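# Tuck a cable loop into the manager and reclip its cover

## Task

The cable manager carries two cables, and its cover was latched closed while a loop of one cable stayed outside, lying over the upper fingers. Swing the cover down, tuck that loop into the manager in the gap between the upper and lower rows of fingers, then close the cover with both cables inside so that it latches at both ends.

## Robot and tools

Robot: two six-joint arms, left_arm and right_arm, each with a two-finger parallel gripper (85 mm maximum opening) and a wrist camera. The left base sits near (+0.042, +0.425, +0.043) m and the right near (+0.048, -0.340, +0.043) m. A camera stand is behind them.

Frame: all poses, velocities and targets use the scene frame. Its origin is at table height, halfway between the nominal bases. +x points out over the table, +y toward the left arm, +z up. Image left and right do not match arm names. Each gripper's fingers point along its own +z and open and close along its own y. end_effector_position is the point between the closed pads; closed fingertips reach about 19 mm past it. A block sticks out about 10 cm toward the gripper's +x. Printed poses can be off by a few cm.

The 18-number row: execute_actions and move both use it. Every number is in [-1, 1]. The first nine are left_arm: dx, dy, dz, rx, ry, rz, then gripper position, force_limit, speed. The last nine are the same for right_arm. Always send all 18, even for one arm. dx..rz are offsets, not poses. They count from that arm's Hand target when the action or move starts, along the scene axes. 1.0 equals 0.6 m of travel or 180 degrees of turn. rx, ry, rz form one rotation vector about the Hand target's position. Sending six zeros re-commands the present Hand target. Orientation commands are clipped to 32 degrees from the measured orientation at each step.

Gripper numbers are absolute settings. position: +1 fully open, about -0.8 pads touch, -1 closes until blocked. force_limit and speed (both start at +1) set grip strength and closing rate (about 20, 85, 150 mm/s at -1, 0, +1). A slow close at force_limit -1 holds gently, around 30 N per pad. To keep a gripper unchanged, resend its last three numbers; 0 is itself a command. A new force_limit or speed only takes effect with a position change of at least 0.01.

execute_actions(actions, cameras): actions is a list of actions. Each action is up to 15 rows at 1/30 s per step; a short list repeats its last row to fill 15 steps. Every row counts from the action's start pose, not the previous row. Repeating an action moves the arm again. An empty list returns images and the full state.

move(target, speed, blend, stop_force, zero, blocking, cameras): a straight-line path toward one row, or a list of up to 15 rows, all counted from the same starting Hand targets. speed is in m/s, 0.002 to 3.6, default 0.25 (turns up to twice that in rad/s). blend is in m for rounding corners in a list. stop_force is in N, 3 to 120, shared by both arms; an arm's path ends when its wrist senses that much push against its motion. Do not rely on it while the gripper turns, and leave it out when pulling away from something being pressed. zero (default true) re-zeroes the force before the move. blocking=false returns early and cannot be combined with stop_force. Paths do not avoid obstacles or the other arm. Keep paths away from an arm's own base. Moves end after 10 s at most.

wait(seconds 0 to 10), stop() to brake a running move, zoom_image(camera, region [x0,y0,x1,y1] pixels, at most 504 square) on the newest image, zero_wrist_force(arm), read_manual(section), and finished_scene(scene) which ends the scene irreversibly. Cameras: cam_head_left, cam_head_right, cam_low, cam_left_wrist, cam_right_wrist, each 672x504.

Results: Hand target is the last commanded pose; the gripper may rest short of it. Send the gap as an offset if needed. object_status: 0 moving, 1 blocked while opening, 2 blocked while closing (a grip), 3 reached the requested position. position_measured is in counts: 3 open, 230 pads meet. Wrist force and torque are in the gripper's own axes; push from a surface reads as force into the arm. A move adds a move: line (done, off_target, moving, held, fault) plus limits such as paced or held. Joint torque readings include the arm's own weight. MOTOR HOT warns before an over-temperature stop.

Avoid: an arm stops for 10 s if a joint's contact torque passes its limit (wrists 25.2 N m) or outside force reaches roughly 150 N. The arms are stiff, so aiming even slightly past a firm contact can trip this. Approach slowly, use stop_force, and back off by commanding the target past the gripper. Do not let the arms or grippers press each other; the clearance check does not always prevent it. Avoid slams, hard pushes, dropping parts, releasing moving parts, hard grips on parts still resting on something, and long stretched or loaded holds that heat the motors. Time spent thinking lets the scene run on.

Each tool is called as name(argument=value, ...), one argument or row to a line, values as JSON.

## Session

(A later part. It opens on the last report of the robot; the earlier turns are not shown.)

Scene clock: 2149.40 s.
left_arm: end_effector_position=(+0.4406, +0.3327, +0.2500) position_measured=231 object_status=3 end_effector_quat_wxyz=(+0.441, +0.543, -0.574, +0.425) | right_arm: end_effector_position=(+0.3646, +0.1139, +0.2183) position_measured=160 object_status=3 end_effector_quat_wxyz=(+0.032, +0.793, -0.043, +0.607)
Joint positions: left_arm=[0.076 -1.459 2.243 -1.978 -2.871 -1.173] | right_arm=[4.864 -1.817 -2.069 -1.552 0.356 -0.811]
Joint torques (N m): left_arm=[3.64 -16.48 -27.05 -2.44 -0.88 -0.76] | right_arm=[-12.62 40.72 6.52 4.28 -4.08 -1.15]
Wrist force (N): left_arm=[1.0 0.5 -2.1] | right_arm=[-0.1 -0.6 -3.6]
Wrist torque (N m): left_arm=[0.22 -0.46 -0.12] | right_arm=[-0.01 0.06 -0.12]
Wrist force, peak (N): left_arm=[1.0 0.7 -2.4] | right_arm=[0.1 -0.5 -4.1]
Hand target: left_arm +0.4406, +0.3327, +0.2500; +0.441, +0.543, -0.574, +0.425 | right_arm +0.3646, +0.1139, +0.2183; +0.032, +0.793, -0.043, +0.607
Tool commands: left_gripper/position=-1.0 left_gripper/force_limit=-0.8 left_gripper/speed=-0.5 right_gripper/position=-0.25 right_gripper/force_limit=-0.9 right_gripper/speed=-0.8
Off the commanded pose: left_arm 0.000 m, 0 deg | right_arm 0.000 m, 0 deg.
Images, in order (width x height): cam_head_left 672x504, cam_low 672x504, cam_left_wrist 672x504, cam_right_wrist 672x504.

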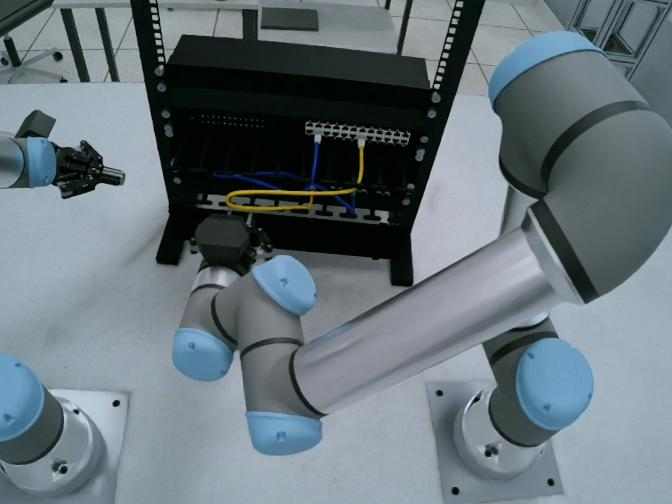

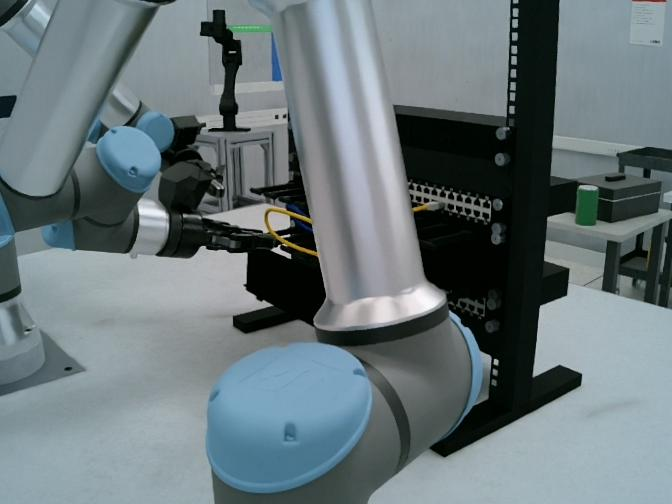

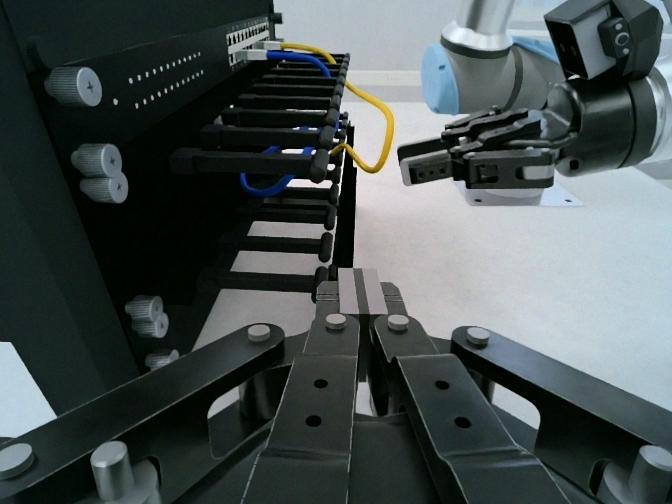

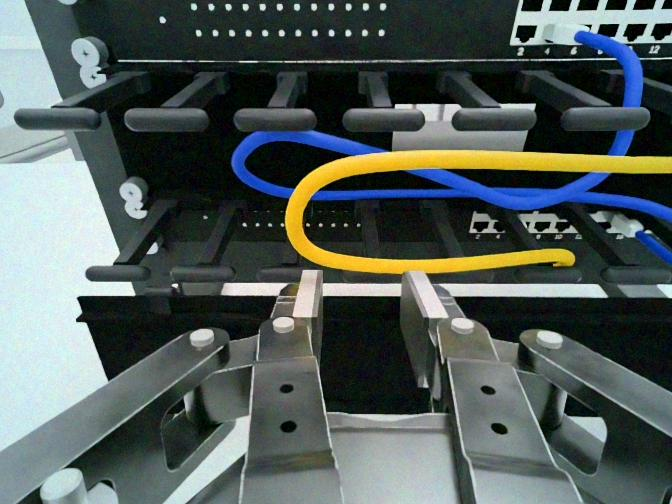

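move(
  target=[
    [0,0,-0.10,0,0,0,-1,-0.8,-0.5,-0.0663,0.0072,0.0083,0,0,0,-0.25,-0.9,-0.8],
    [0,0,-0.225,0,0,0,-1,-0.8,-0.5,-0.1043,0.0058,0.0745,0.0180,0.1657,0,-0.25,-0.9,-0.8],
  ],
  speed=0.12,
  blend=0.01,
  cameras=["cam_left_wrist", "cam_right_wrist"],
)

zoom_image(
  camera="cam_left_wrist",
  region=[200, 0, 460, 240],
)

Scene clock: 2207.23 s.
left_arm: end_effector_position=(+0.4406, +0.3327, +0.1150) position_measured=231 object_status=3 end_effector_quat_wxyz=(+0.441, +0.543, -0.574, +0.425) | right_arm: end_effector_position=(+0.3021, +0.1174, +0.2630) position_measured=160 object_status=3 end_effector_quat_wxyz=(+0.020, +0.923, -0.051, +0.381)
Joint positions: left_arm=[0.076 -1.103 2.326 -2.418 -2.871 -1.173] | right_arm=[4.857 -1.593 -1.976 -1.372 0.814 -1.243]
Joint torques (N m): left_arm=[-11.8 -20.66 -1.31 -3.31 -3.51 -1.55] | right_arm=[-13.28 35.34 35.29 5.03 1.28 -1.32]
Wrist force (N): left_arm=[0.8 0.5 -1.9] | right_arm=[0.4 -0.1 -3.9]
Wrist torque (N m): left_arm=[0.23 -0.42 -0.04] | right_arm=[0.06 0.05 -0.07]
Wrist force, peak (N): left_arm=[2.5 0.8 -2.5] | right_arm=[-0.3 -0.5 -4.4]
Hand target: left_arm +0.4406, +0.3327, +0.1150; +0.441, +0.543, -0.574, +0.425 | right_arm +0.3021, +0.1174, +0.2630; +0.020, +0.923, -0.051, +0.381
Off the commanded pose: left_arm 0.000 m, 0 deg | right_arm 0.000 m, 0 deg.
move: done
Images, in order (width x height): cam_left_wrist 672x504, cam_right_wrist 672x504.

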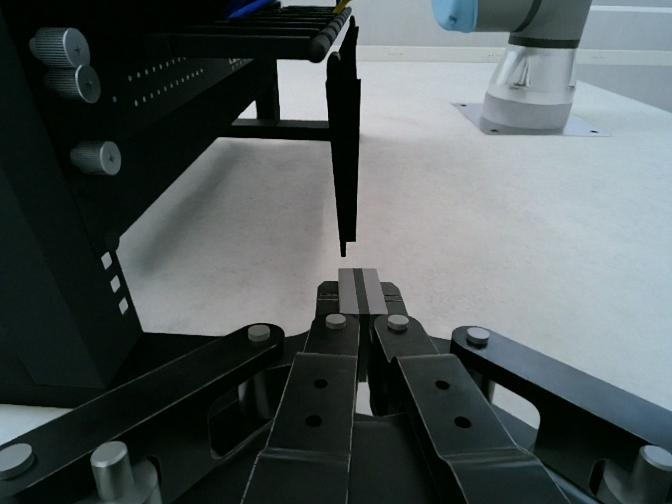

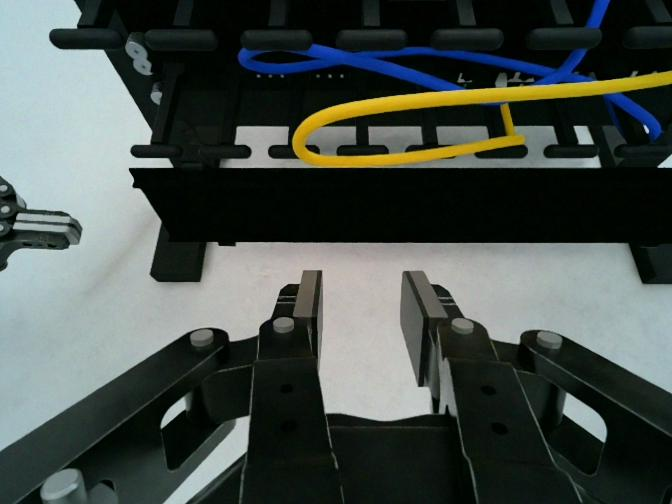

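Scaled by 1.938 from the camera's 672x504 image, which has a finer 960x720 frame.

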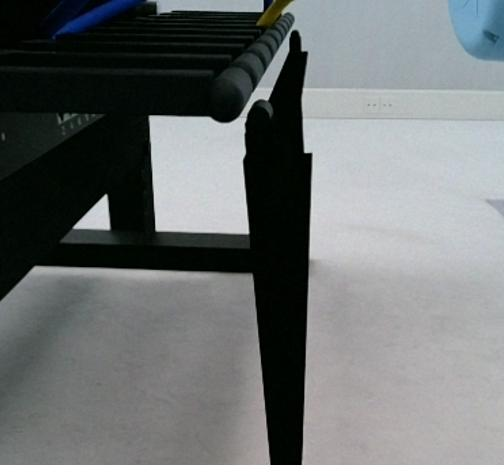

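move(
  target=[
    [0.0713,-0.0077,0,0,0,0,-1,-0.8,-0.5,0,0,0,0,0,0,-0.25,-0.9,-0.8],
    [0.0553,-0.1552,0,0,0,0,-1,-0.8,-0.5,0,0,0,0,0,0,-0.25,-0.9,-0.8],
  ],
  speed=0.1,
  stop_force=8,
  cameras=["cam_left_wrist", "cam_right_wrist"],
)

Scene clock: 2240.67 s.
left_arm: end_effector_position=(+0.4738, +0.2396, +0.1150) position_measured=231 object_status=3 end_effector_quat_wxyz=(+0.441, +0.543, -0.574, +0.425) | right_arm: end_effector_position=(+0.3021, +0.1174, +0.2630) position_measured=160 object_status=3 end_effector_quat_wxyz=(+0.020, +0.923, -0.051, +0.381)
Joint positions: left_arm=[-0.14 -0.857 2.28 -3.412 -2.866 -1.995] | right_arm=[4.857 -1.593 -1.976 -1.371 0.815 -1.243]
Joint torques (N m): left_arm=[-11.29 -26.41 2.5 -3.81 -0.47 -1.63] | right_arm=[-14.89 35.02 35.47 4.99 0.89 -1.43]
Wrist force (N): left_arm=[1.1 0.6 -1.8] | right_arm=[0.2 -0.2 -4.0]
Wrist torque (N m): left_arm=[0.24 -0.48 -0.04] | right_arm=[0.05 0.07 -0.07]
Wrist force, peak (N): left_arm=[1.1 0.0 -2.6] | right_arm=[0.2 0.0 -4.3]
Hand target: left_arm +0.4738, +0.2396, +0.1150; +0.441, +0.543, -0.574, +0.425 | right_arm +0.3021, +0.1174, +0.2630; +0.020, +0.923, -0.051, +0.381
Off the commanded pose: left_arm 0.000 m, 0 deg | right_arm 0.000 m, 0 deg.
move: done
Images, in order (width x height): cam_left_wrist 672x504, cam_right_wrist 672x504.

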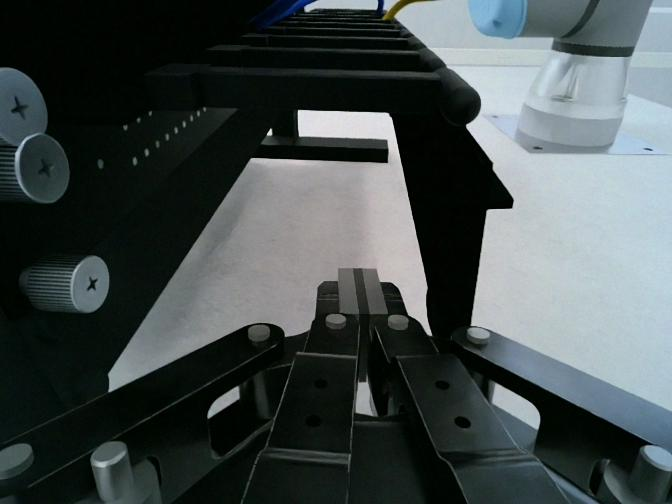

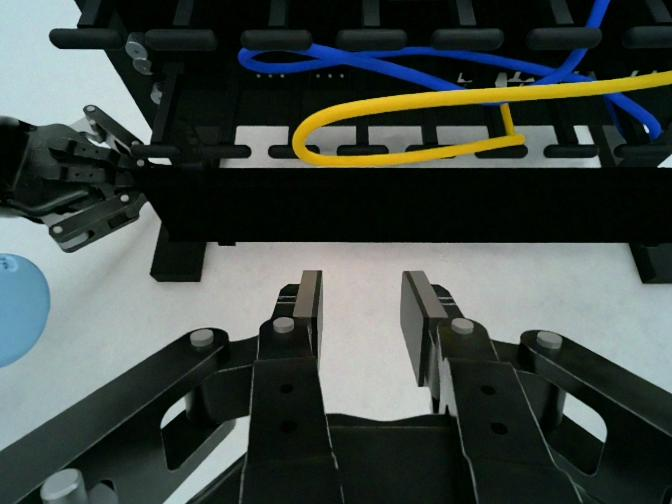

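move(
  target=[
    [-0.0530,0.0058,-0.0017,0,0,0,-1,-0.8,-0.5,0,0,0,0,0,0,-0.25,-0.9,-0.8],
    [-0.0762,0.0083,0.0033,0,0,0,-1,-0.8,-0.5,0,0,0,0,0,0,-0.25,-0.9,-0.8],
    [-0.0978,0.0106,0.0133,0,0,0,-1,-0.8,-0.5,0,0,0,0,0,0,-0.25,-0.9,-0.8],
    [-0.1210,0.0131,0.0367,0,0,0,-1,-0.8,-0.5,0,0,0,0,0,0,-0.25,-0.9,-0.8],
    [-0.1326,0.0144,0.0583,0,0,0,-1,-0.8,-0.5,0,0,0,0,0,0,-0.25,-0.9,-0.8],
  ],
  speed=0.06,
  blend=0.005,
  stop_force=10,
  cameras=["cam_left_wrist", "cam_right_wrist"],
)

Scene clock: 2256.93 s.
left_arm: end_effector_position=(+0.3942, +0.2483, +0.1500) position_measured=231 object_status=3 end_effector_quat_wxyz=(+0.441, +0.543, -0.574, +0.425) | right_arm: end_effector_position=(+0.3021, +0.1174, +0.2630) position_measured=160 object_status=3 end_effector_quat_wxyz=(+0.020, +0.923, -0.051, +0.381)
Joint positions: left_arm=[-0.153 -0.994 2.502 -3.536 -2.86 -2.036] | right_arm=[4.857 -1.593 -1.976 -1.371 0.815 -1.243]
Joint torques (N m): left_arm=[-7.15 -34.8 5.04 -1.39 -0.89 1.35] | right_arm=[-12.75 35.37 34.27 5.19 0.95 -1.44]
Wrist force (N): left_arm=[-0.5 -0.4 -2.0] | right_arm=[0.6 0.0 -4.2]
Wrist torque (N m): left_arm=[0.24 -0.41 -0.12] | right_arm=[0.09 0.01 -0.07]
Wrist force, peak (N): left_arm=[1.0 0.9 -2.3] | right_arm=[0.3 0.0 -4.4]
Hand target: left_arm +0.3942, +0.2483, +0.1500; +0.441, +0.543, -0.574, +0.425 | right_arm +0.3021, +0.1174, +0.2630; +0.020, +0.923, -0.051, +0.381
Off the commanded pose: left_arm 0.000 m, 0 deg | right_arm 0.000 m, 0 deg.
move: done
Images, in order (width x height): cam_left_wrist 672x504, cam_right_wrist 672x504.

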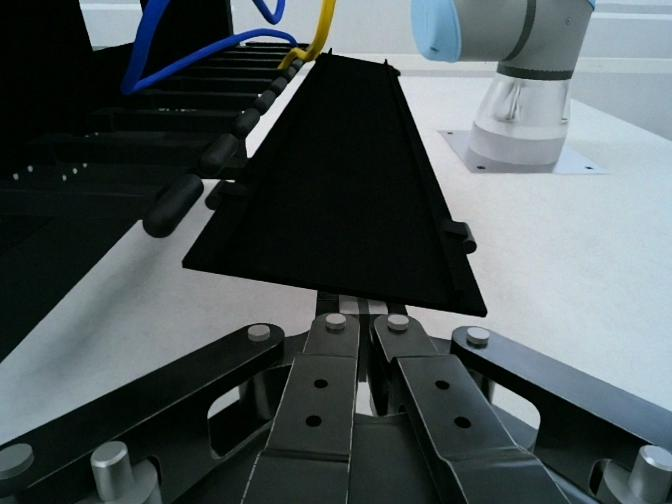

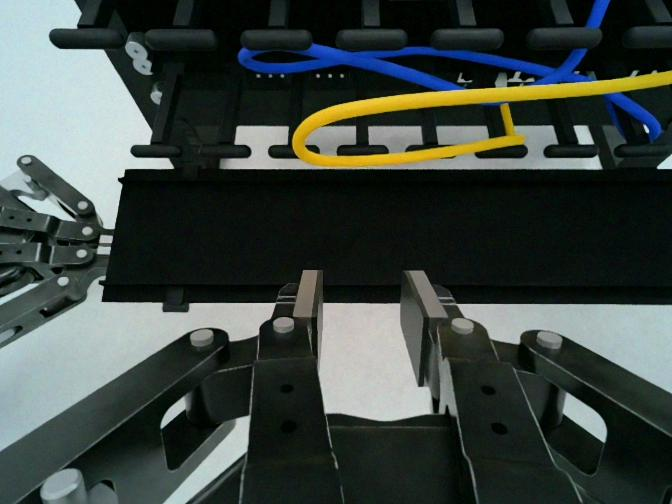

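move(
  target=[
    [-0.0066,0.0007,0.0317,0,0,0,-1,-0.8,-0.5,0,0,0,0,0,0,-0.25,-0.9,-0.8],
    [-0.0017,0.0002,0.0633,0,0,0,-1,-0.8,-0.5,0,0,0,0,0,0,-0.25,-0.9,-0.8],
  ],
  speed=0.05,
  blend=0.005,
  stop_force=10,
  cameras=["cam_left_wrist", "cam_right_wrist"],
)

Scene clock: 2271.90 s.
left_arm: end_effector_position=(+0.3932, +0.2484, +0.1880) position_measured=231 object_status=3 end_effector_quat_wxyz=(+0.441, +0.543, -0.574, +0.425) | right_arm: end_effector_position=(+0.3021, +0.1174, +0.2630) position_measured=160 object_status=3 end_effector_quat_wxyz=(+0.020, +0.923, -0.051, +0.381)
Joint positions: left_arm=[-0.153 -1.144 2.511 -3.396 -2.86 -2.036] | right_arm=[4.857 -1.593 -1.976 -1.371 0.815 -1.243]
Joint torques (N m): left_arm=[8.53 -32.53 -16.39 -1.42 -3.66 1.36] | right_arm=[-12.66 34.24 32.89 4.89 1.06 -1.29]
Wrist force (N): left_arm=[-0.9 0.6 -1.1] | right_arm=[0.1 0.0 -3.9]
Wrist torque (N m): left_arm=[0.21 -0.37 -0.14] | right_arm=[0.09 0.08 -0.07]
Wrist force, peak (N): left_arm=[-0.9 -0.6 -2.2] | right_arm=[0.3 -0.1 -4.4]
Hand target: left_arm +0.3932, +0.2484, +0.1880; +0.441, +0.543, -0.574, +0.425 | right_arm +0.3021, +0.1174, +0.2630; +0.020, +0.923, -0.051, +0.381
Off the commanded pose: left_arm 0.000 m, 0 deg | right_arm 0.000 m, 0 deg.
move: done
Images, in order (width x height): cam_left_wrist 672x504, cam_right_wrist 672x504.

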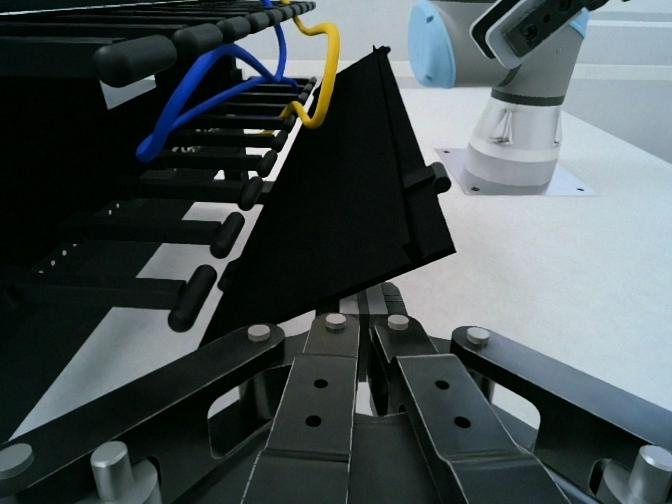

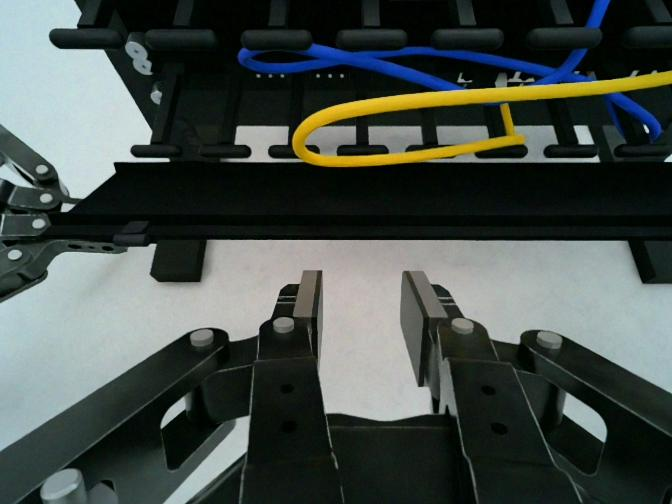

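zoom_image(
  camera="cam_left_wrist",
  region=[120, 0, 460, 240],
)

move(
  target=[
    [0.0066,-0.0007,0.0150,0,0,0,-1,-0.8,-0.5,0,0,0,0,0,0,-0.25,-0.9,-0.8],
    [0.0149,-0.0016,0.0283,0,0,0,-1,-0.8,-0.5,0,0,0,0,0,0,-0.25,-0.9,-0.8],
  ],
  speed=0.04,
  blend=0.004,
  stop_force=10,
  cameras=["cam_left_wrist", "cam_right_wrist"],
)

zoom_image(
  camera="cam_left_wrist",
  region=[120, 0, 460, 240],
)

Scaled by 1.482 from the camera's 672x504 image, which has a finer 960x720 frame.

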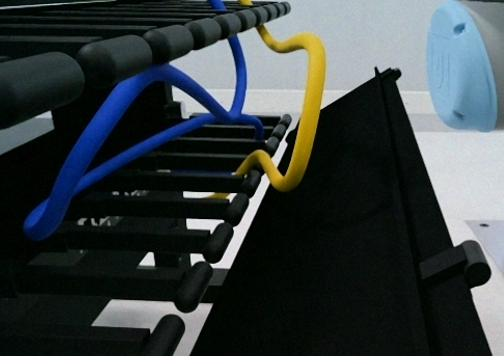

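Scene clock: 2280.60 s.
left_arm: end_effector_position=(+0.4021, +0.2474, +0.2049) position_measured=231 object_status=3 end_effector_quat_wxyz=(+0.441, +0.543, -0.574, +0.425) | right_arm: end_effector_position=(+0.3021, +0.1174, +0.2630) position_measured=160 object_status=3 end_effector_quat_wxyz=(+0.020, +0.923, -0.051, +0.381)
Joint positions: left_arm=[-0.151 -1.202 2.486 -3.308 -2.861 -2.031] | right_arm=[4.857 -1.593 -1.976 -1.371 0.815 -1.243]
Joint torques (N m): left_arm=[8.93 -31.84 -18.52 -1.51 -3.65 1.49] | right_arm=[-13 34.79 33.97 5.3 1.15 -1.4]
Wrist force (N): left_arm=[-0.2 1.1 -1.6] | right_arm=[0.1 0.0 -4.0]
Wrist torque (N m): left_arm=[0.25 -0.41 -0.13] | right_arm=[0.09 0.09 -0.07]
Wrist force, peak (N): left_arm=[-1.3 1.1 -1.7] | right_arm=[0.4 0.1 -4.4]
Hand target: left_arm +0.4021, +0.2474, +0.2049; +0.441, +0.543, -0.574, +0.425 | right_arm +0.3021, +0.1174, +0.2630; +0.020, +0.923, -0.051, +0.381
Off the commanded pose: left_arm 0.000 m, 0 deg | right_arm 0.000 m, 0 deg.
move: done
Images, in order (width x height): cam_left_wrist 672x504, cam_right_wrist 672x504.

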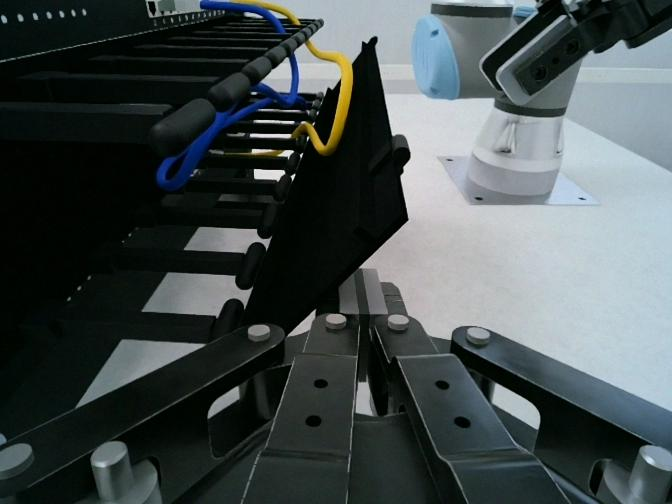

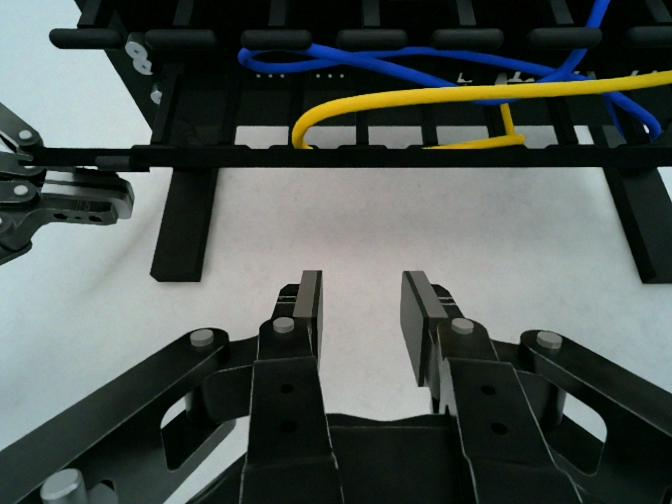

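Scaled by 1.482 from the camera's 672x504 image, which has a finer 960x720 frame.

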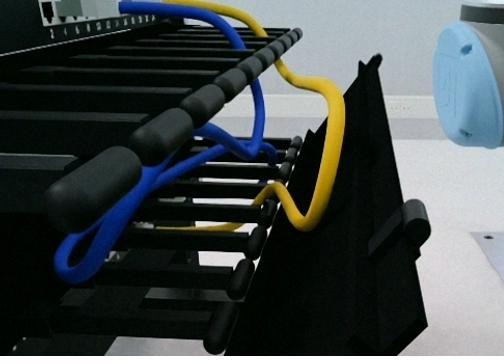

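move(
  target=[0.0182,-0.0020,0.0167,0,0,0,-1,-0.8,-0.5,0,0,0,0,0,0,-0.25,-0.9,-0.8],
  speed=0.03,
  stop_force=10,
  cameras=["cam_left_wrist", "cam_right_wrist"],
)

zoom_image(
  camera="cam_left_wrist",
  region=[160, 0, 460, 240],
)

zoom_image(
  camera="cam_right_wrist",
  region=[260, 40, 672, 240],
)

Scene clock: 2295.20 s.
left_arm: end_effector_position=(+0.4131, +0.2462, +0.2150) position_measured=231 object_status=3 end_effector_quat_wxyz=(+0.441, +0.543, -0.574, +0.425) | right_arm: end_effector_position=(+0.3021, +0.1174, +0.2630) position_measured=160 object_status=3 end_effector_quat_wxyz=(+0.020, +0.923, -0.051, +0.381)
Joint positions: left_arm=[-0.149 -1.227 2.455 -3.245 -2.862 -2.024] | right_arm=[4.857 -1.593 -1.976 -1.371 0.815 -1.243]
Joint torques (N m): left_arm=[8.55 -31.68 -19.1 -1.4 -3.66 1.53] | right_arm=[-13.11 36.31 34.34 5.29 1.19 -1.46]
Wrist force (N): left_arm=[0.5 1.2 -1.6] | right_arm=[0.3 0.1 -3.8]
Wrist torque (N m): left_arm=[0.26 -0.48 -0.13] | right_arm=[0.09 0.05 -0.07]
Wrist force, peak (N): left_arm=[0.4 1.5 -1.8] | right_arm=[0.2 0.1 -4.3]
Hand target: left_arm +0.4131, +0.2462, +0.2150; +0.441, +0.543, -0.574, +0.425 | right_arm +0.3021, +0.1174, +0.2630; +0.020, +0.923, -0.051, +0.381
Off the commanded pose: left_arm 0.000 m, 0 deg | right_arm 0.000 m, 0 deg.
move: done
Images, in order (width x height): cam_left_wrist 672x504, cam_right_wrist 672x504.

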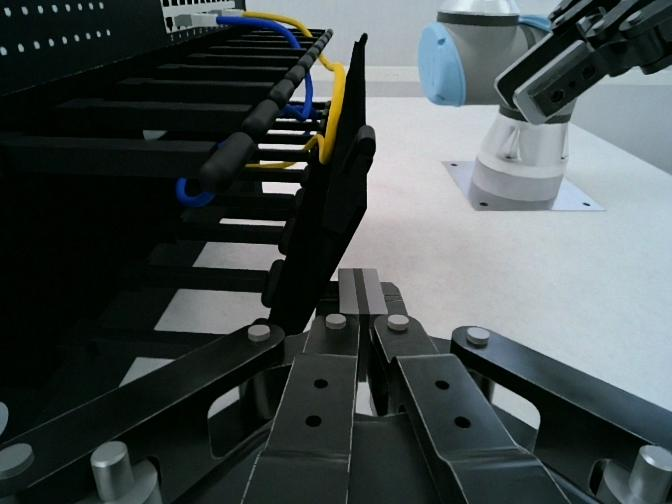

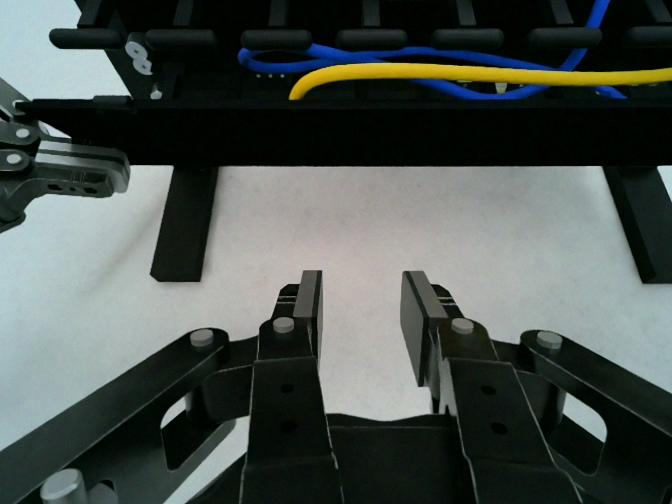

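Scaled by 1.680 from the camera's 672x504 image, which has a finer 960x720 frame.

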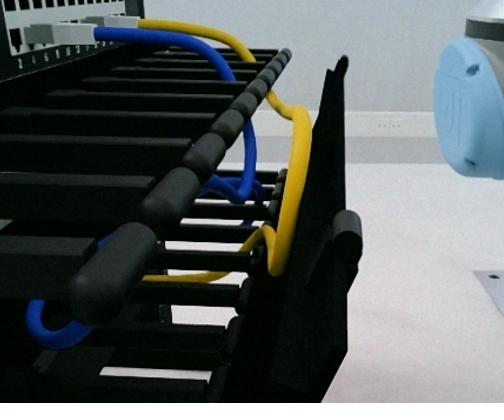

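Scaled by 1.223 from the camera's 672x504 image, which has a finer 960x720 frame.

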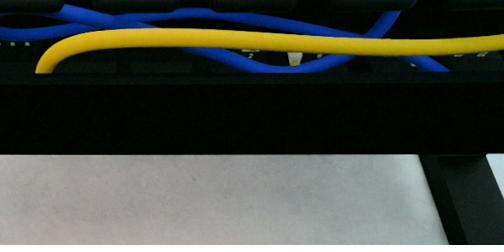

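zoom_image(
  camera="cam_right_wrist",
  region=[280, 20, 480, 120],
)

zoom_image(
  camera="cam_right_wrist",
  region=[472, 20, 672, 120],
)

zoom_image(
  camera="cam_left_wrist",
  region=[270, 20, 390, 180],
)

Scaled by 2.520 from the camera's 672x504 image, which has a finer 960x720 frame.

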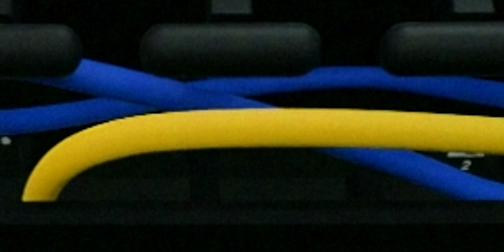

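Scaled by 2.520 from the camera's 672x504 image, which has a finer 960x720 frame.

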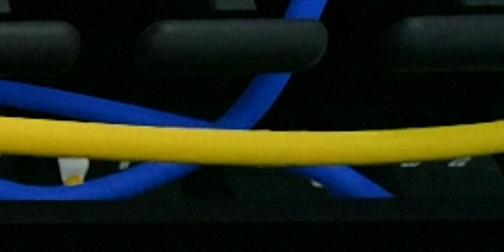

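Scaled by 3.150 from the camera's 672x504 image, which has a finer 960x720 frame.

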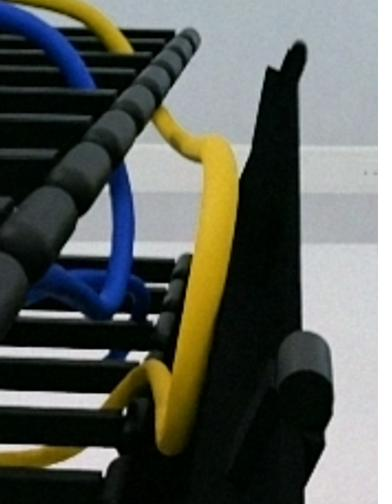

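move(
  target=[-0.0066,0.0007,0.0,0,0,0,-1,-0.8,-0.5,0.1821,-0.0270,0.0617,0.0240,0.2209,0,-1,-0.9,-0.8],
  speed=0.15,
  cameras=["cam_left_wrist", "cam_right_wrist"],
)

zoom_image(
  camera="cam_left_wrist",
  region=[250, 0, 410, 200],
)

Scene clock: 2679.60 s.
left_arm: end_effector_position=(+0.4091, +0.2466, +0.2150) position_measured=231 object_status=3 end_effector_quat_wxyz=(+0.441, +0.543, -0.574, +0.425) | right_arm: end_effector_position=(+0.4113, +0.1012, +0.3000) position_measured=231 object_status=3 end_effector_quat_wxyz=(+0.002, +0.998, -0.055, +0.043)
Joint positions: left_arm=[-0.15 -1.231 2.465 -3.254 -2.862 -2.027] | right_arm=[4.314 -1.708 -1.62 -1.358 1.49 -1.877]
Joint torques (N m): left_arm=[-11.41 -31.12 -1.61 -3.92 -0.57 -1.55] | right_arm=[-13.59 23.45 36.34 0.44 2.36 -1.23]
Wrist force (N): left_arm=[0.6 0.6 -2.1] | right_arm=[1.4 0.4 -4.2]
Wrist torque (N m): left_arm=[0.20 -0.46 -0.05] | right_arm=[0.15 -0.17 -0.01]
Wrist force, peak (N): left_arm=[0.8 0.9 -2.3] | right_arm=[1.9 0.8 -4.5]
Hand target: left_arm +0.4091, +0.2466, +0.2150; +0.441, +0.543, -0.574, +0.425 | right_arm +0.4113, +0.1012, +0.3000; +0.002, +0.998, -0.055, +0.042
Off the commanded pose: left_arm 0.000 m, 0 deg | right_arm 0.000 m, 0 deg.
move: done
Images, in order (width x height): cam_left_wrist 672x504, cam_right_wrist 672x504.

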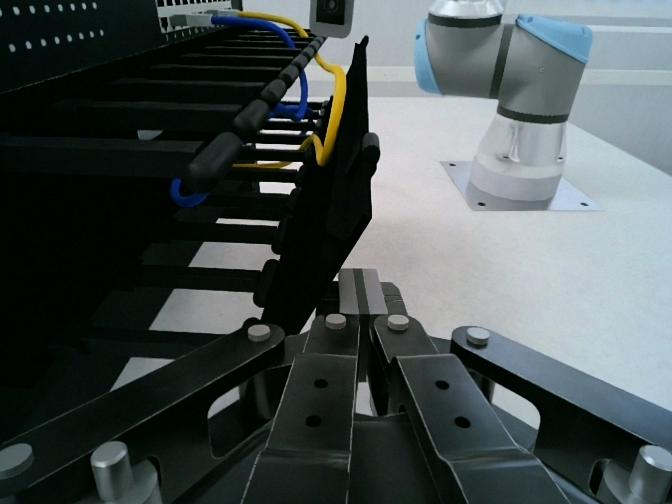

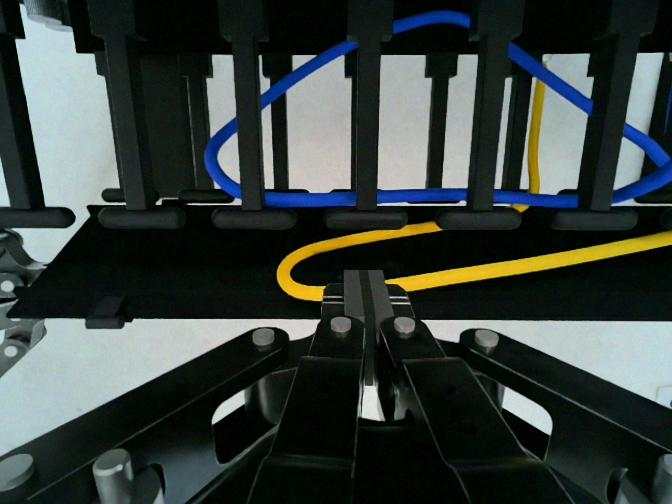

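Scaled by 2.520 from the camera's 672x504 image, which has a finer 960x720 frame.

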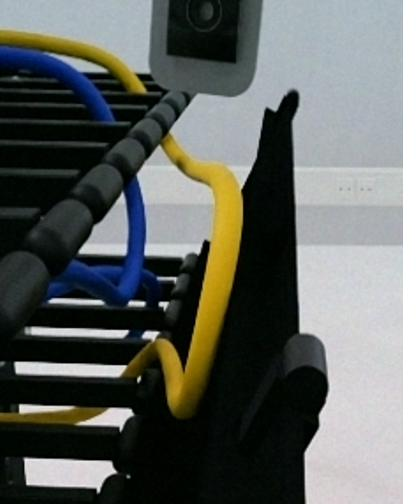

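move(
  target=[
    [0,0,0,0,0,0,-1,-0.8,-0.5,-0.0116,0.0013,0,0,0,0,-1,-0.9,-0.8],
    [0,0,0,0,0,0,-1,-0.8,-0.5,-0.0116,0.0013,-0.0717,0,0,0,-1,-0.9,-0.8],
  ],
  speed=0.04,
  stop_force=10,
  cameras=["cam_left_wrist", "cam_right_wrist"],
)

zoom_image(
  camera="cam_left_wrist",
  region=[250, 0, 410, 200],
)

Scene clock: 2717.40 s.
left_arm: end_effector_position=(+0.4091, +0.2466, +0.2150) position_measured=231 object_status=3 end_effector_quat_wxyz=(+0.441, +0.543, -0.574, +0.425) | right_arm: end_effector_position=(+0.4043, +0.1019, +0.2685) position_measured=231 object_status=3 end_effector_quat_wxyz=(+0.002, +0.998, -0.055, +0.042)
Joint positions: left_arm=[-0.15 -1.231 2.465 -3.254 -2.862 -2.027] | right_arm=[4.327 -1.716 -1.693 -1.278 1.49 -1.865]
Joint torques (N m): left_arm=[-6.15 -29.52 -19.13 -3.26 -2.77 -0.91] | right_arm=[-12.59 38.28 34.81 0.92 -2.15 0.55]
Wrist force (N): left_arm=[1.1 4.2 -2.1] | right_arm=[2.0 0.4 -9.7]
Wrist torque (N m): left_arm=[0.28 -0.48 -0.02] | right_arm=[0.08 -0.28 -0.19]
Wrist force, peak (N): left_arm=[-9.0 7.2 -2.3] | right_arm=[-12.6 11.0 -63.4]
Hand target: left_arm +0.4091, +0.2466, +0.2150; +0.441, +0.543, -0.574, +0.425 | right_arm +0.4043, +0.1019, +0.2685; +0.002, +0.998, -0.055, +0.042 (not the last commanded pose)
Off the commanded pose: left_arm 0.000 m, 0 deg | right_arm 0.012 m, 0 deg.
move: contact (right_arm); path passed 1 of 2 targets
Images, in order (width x height): cam_left_wrist 672x504, cam_right_wrist 672x504.

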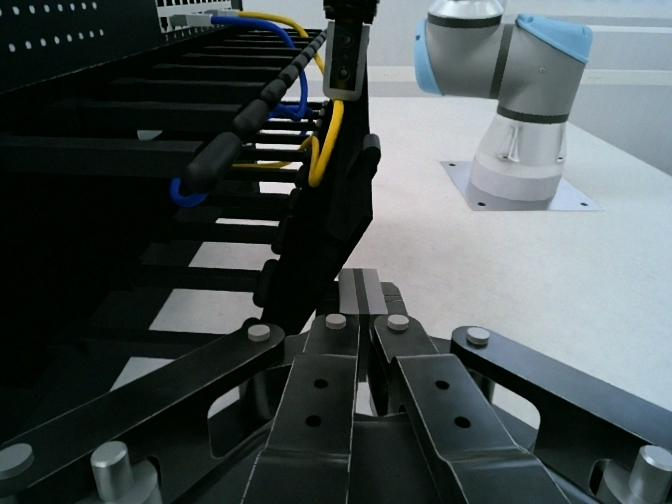

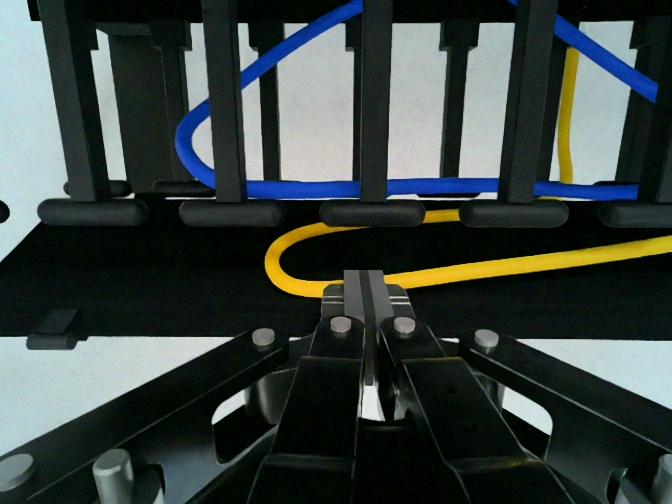

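Scaled by 2.520 from the camera's 672x504 image, which has a finer 960x720 frame.

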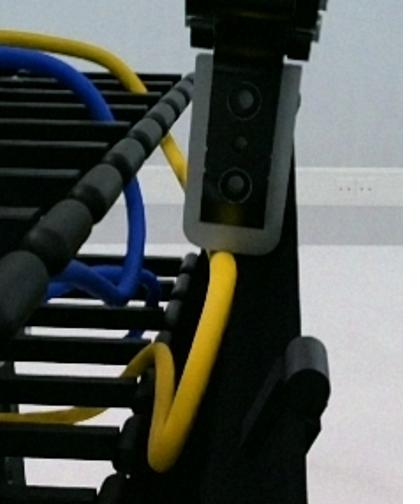

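move(
  target=[
    [0,0,0,0,0,0,-1,-0.8,-0.5,0,0,0.0133,0,0,0,-1,-0.9,-0.8],
    [0,0,0,0,0,0,-1,-0.8,-0.5,0.0166,-0.0018,0.0133,0,0,0,-1,-0.9,-0.8],
  ],
  speed=0.04,
)

move(
  target=[0,0,0,0,0,0,-1,-0.8,-0.5,0,0,-0.0200,0,0,0,-1,-0.9,-0.8],
  speed=0.015,
  stop_force=8,
  cameras=["cam_left_wrist", "cam_right_wrist"],
)

zoom_image(
  camera="cam_left_wrist",
  region=[250, 0, 410, 200],
)

Scene clock: 2729.93 s.
left_arm: end_effector_position=(+0.4091, +0.2466, +0.2150) position_measured=231 object_status=3 end_effector_quat_wxyz=(+0.441, +0.543, -0.574, +0.425) | right_arm: end_effector_position=(+0.4142, +0.1008, +0.2765) position_measured=231 object_status=3 end_effector_quat_wxyz=(+0.002, +0.998, -0.055, +0.042)
Joint positions: left_arm=[-0.15 -1.231 2.465 -3.254 -2.862 -2.027] | right_arm=[4.309 -1.723 -1.663 -1.299 1.49 -1.882]
Joint torques (N m): left_arm=[3.89 -23.03 -14.05 -2.13 -1.1 0.89] | right_arm=[-13.55 23.43 37.47 0.33 2.17 -1.37]
Wrist force (N): left_arm=[1.2 1.5 -2.2] | right_arm=[1.6 0.0 -4.7]
Wrist torque (N m): left_arm=[0.26 -0.49 -0.05] | right_arm=[0.10 -0.20 -0.01]
Wrist force, peak (N): left_arm=[1.1 4.5 -2.3] | right_arm=[2.3 0.4 -10.4]
Hand target: left_arm +0.4091, +0.2466, +0.2150; +0.441, +0.543, -0.574, +0.425 | right_arm +0.4143, +0.1008, +0.2765; +0.002, +0.998, -0.055, +0.042
Off the commanded pose: left_arm 0.000 m, 0 deg | right_arm 0.000 m, 0 deg.
move: done

Scene clock: 2731.60 s.
left_arm: end_effector_position=(+0.4091, +0.2466, +0.2150) position_measured=231 object_status=3 end_effector_quat_wxyz=(+0.441, +0.543, -0.574, +0.425) | right_arm: end_effector_position=(+0.4143, +0.1008, +0.2645) position_measured=231 object_status=3 end_effector_quat_wxyz=(+0.002, +0.998, -0.055, +0.042)
Joint positions: left_arm=[-0.15 -1.231 2.465 -3.254 -2.862 -2.027] | right_arm=[4.309 -1.731 -1.686 -1.268 1.49 -1.882]
Joint torques (N m): left_arm=[4.3 -21.72 -8.58 -2.19 -0.66 0.95] | right_arm=[-13.57 23.41 13.64 5.43 2.3 -1.38]
Wrist force (N): left_arm=[0.9 1.1 -1.9] | right_arm=[1.7 0.2 -4.7]
Wrist torque (N m): left_arm=[0.20 -0.47 -0.04] | right_arm=[0.14 -0.23 -0.01]
Wrist force, peak (N): left_arm=[0.9 1.7 -2.3] | right_arm=[1.7 -0.1 -5.1]
Hand target: left_arm +0.4091, +0.2466, +0.2150; +0.441, +0.543, -0.574, +0.425 | right_arm +0.4143, +0.1008, +0.2645; +0.002, +0.998, -0.055, +0.042
Off the commanded pose: left_arm 0.000 m, 0 deg | right_arm 0.000 m, 0 deg.
move: done
Images, in order (width x height): cam_left_wrist 672x504, cam_right_wrist 672x504.

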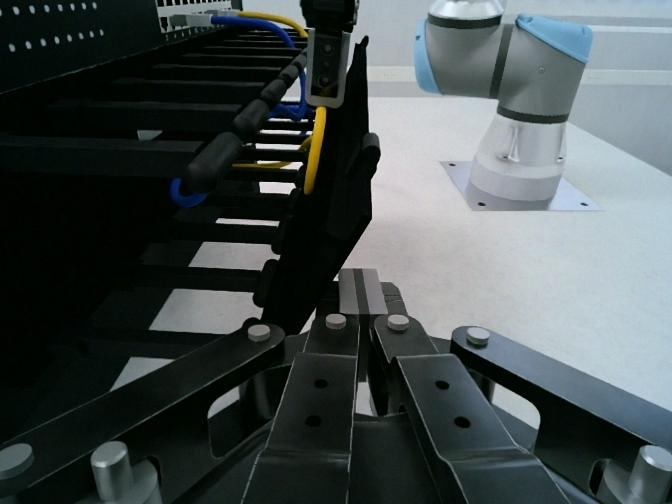

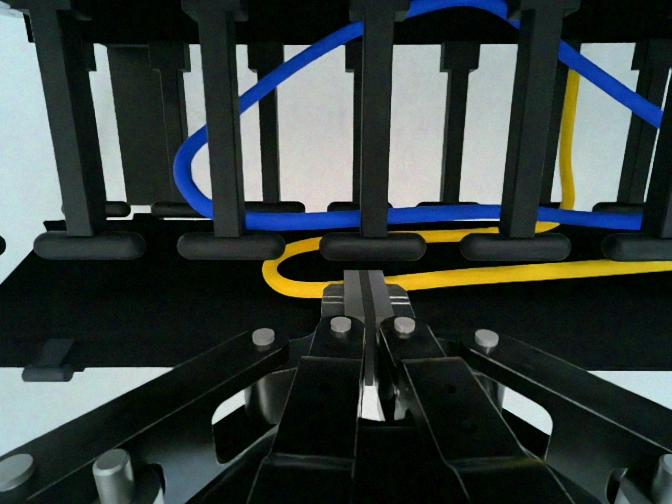

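Scaled by 2.520 from the camera's 672x504 image, which has a finer 960x720 frame.

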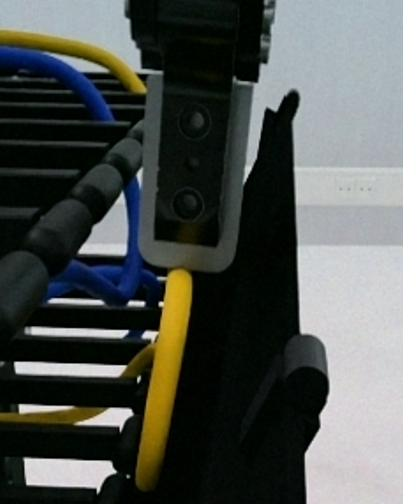

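move(
  target=[0,0,0,0,0,0,-1,-0.8,-0.5,0,0,-0.0200,0,0,0,-1,-0.9,-0.8],
  speed=0.015,
  stop_force=8,
  cameras=["cam_left_wrist", "cam_right_wrist"],
)

zoom_image(
  camera="cam_left_wrist",
  region=[250, 0, 410, 200],
)

Scene clock: 2739.23 s.
left_arm: end_effector_position=(+0.4091, +0.2466, +0.2150) position_measured=231 object_status=3 end_effector_quat_wxyz=(+0.441, +0.543, -0.574, +0.425) | right_arm: end_effector_position=(+0.4143, +0.1008, +0.2525) position_measured=231 object_status=3 end_effector_quat_wxyz=(+0.002, +0.998, -0.055, +0.042)
Joint positions: left_arm=[-0.15 -1.231 2.465 -3.254 -2.862 -2.027] | right_arm=[4.309 -1.739 -1.709 -1.238 1.49 -1.882]
Joint torques (N m): left_arm=[4.15 -18.45 -9.08 -2.14 -0.56 0.9] | right_arm=[-11.8 21.95 12.16 5.67 1.53 -1.18]
Wrist force (N): left_arm=[0.7 1.5 -2.0] | right_arm=[2.1 0.8 -6.1]
Wrist torque (N m): left_arm=[0.25 -0.45 -0.05] | right_arm=[0.10 -0.22 -0.01]
Wrist force, peak (N): left_arm=[1.2 1.6 -2.1] | right_arm=[2.2 0.5 -6.3]
Hand target: left_arm +0.4091, +0.2466, +0.2150; +0.441, +0.543, -0.574, +0.425 | right_arm +0.4143, +0.1008, +0.2525; +0.002, +0.998, -0.055, +0.042
Off the commanded pose: left_arm 0.000 m, 0 deg | right_arm 0.000 m, 0 deg.
move: done
Images, in order (width x height): cam_left_wrist 672x504, cam_right_wrist 672x504.

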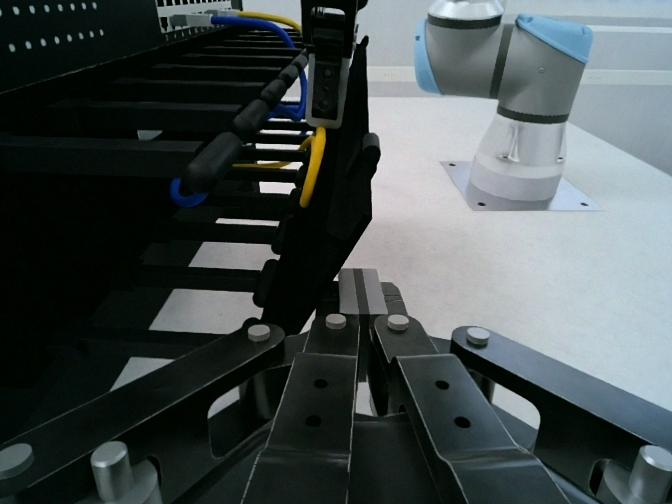

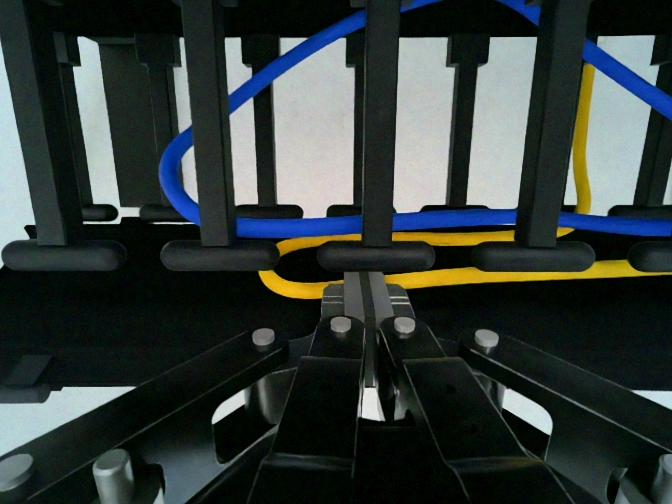

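Scaled by 2.520 from the camera's 672x504 image, which has a finer 960x720 frame.

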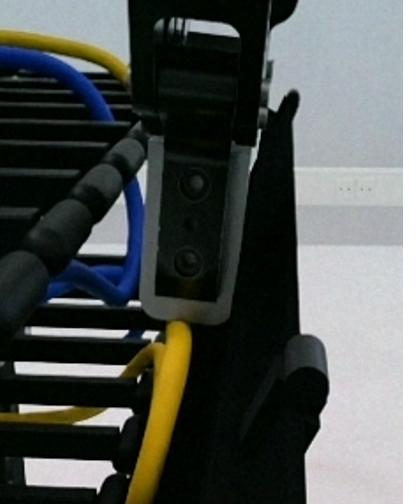

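move(
  target=[0,0,0,0,0,0,-1,-0.8,-0.5,0,0,0.0633,0,0,0,-1,-0.9,-0.8],
  speed=0.06,
  cameras=["cam_left_wrist", "cam_right_wrist"],
)

zoom_image(
  camera="cam_left_wrist",
  region=[250, 0, 410, 200],
)

Scene clock: 2750.70 s.
left_arm: end_effector_position=(+0.4091, +0.2466, +0.2150) position_measured=231 object_status=3 end_effector_quat_wxyz=(+0.441, +0.543, -0.574, +0.425) | right_arm: end_effector_position=(+0.4143, +0.1008, +0.2904) position_measured=231 object_status=3 end_effector_quat_wxyz=(+0.002, +0.998, -0.055, +0.042)
Joint positions: left_arm=[-0.15 -1.231 2.465 -3.254 -2.862 -2.027] | right_arm=[4.309 -1.716 -1.635 -1.334 1.49 -1.882]
Joint torques (N m): left_arm=[4.02 -19.09 -8.72 -2.2 -0.48 0.77] | right_arm=[-11.38 42.39 36.4 0.48 -1 -0.58]
Wrist force (N): left_arm=[1.0 1.3 -2.0] | right_arm=[1.6 0.0 -4.3]
Wrist torque (N m): left_arm=[0.24 -0.48 -0.04] | right_arm=[0.07 -0.20 0.00]
Wrist force, peak (N): left_arm=[1.0 1.7 -2.4] | right_arm=[2.2 0.7 -6.6]
Hand target: left_arm +0.4091, +0.2466, +0.2150; +0.441, +0.543, -0.574, +0.425 | right_arm +0.4143, +0.1008, +0.2905; +0.002, +0.998, -0.055, +0.042
Off the commanded pose: left_arm 0.000 m, 0 deg | right_arm 0.000 m, 0 deg.
move: done
Images, in order (width x height): cam_left_wrist 672x504, cam_right_wrist 672x504.

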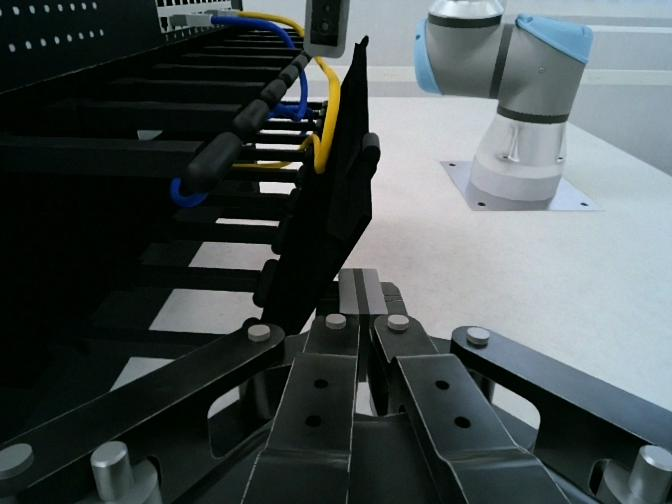

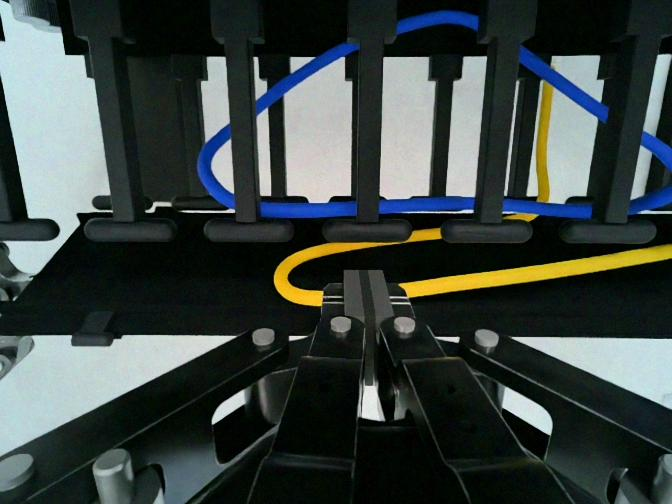

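Scaled by 2.520 from the camera's 672x504 image, which has a finer 960x720 frame.

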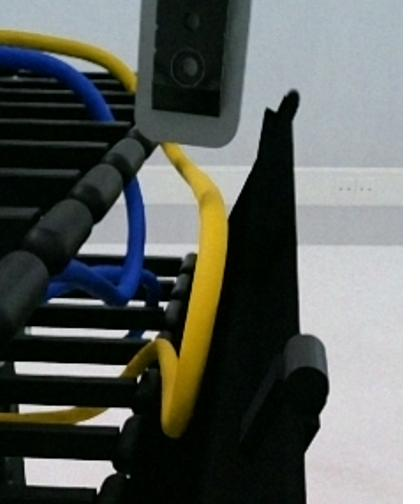

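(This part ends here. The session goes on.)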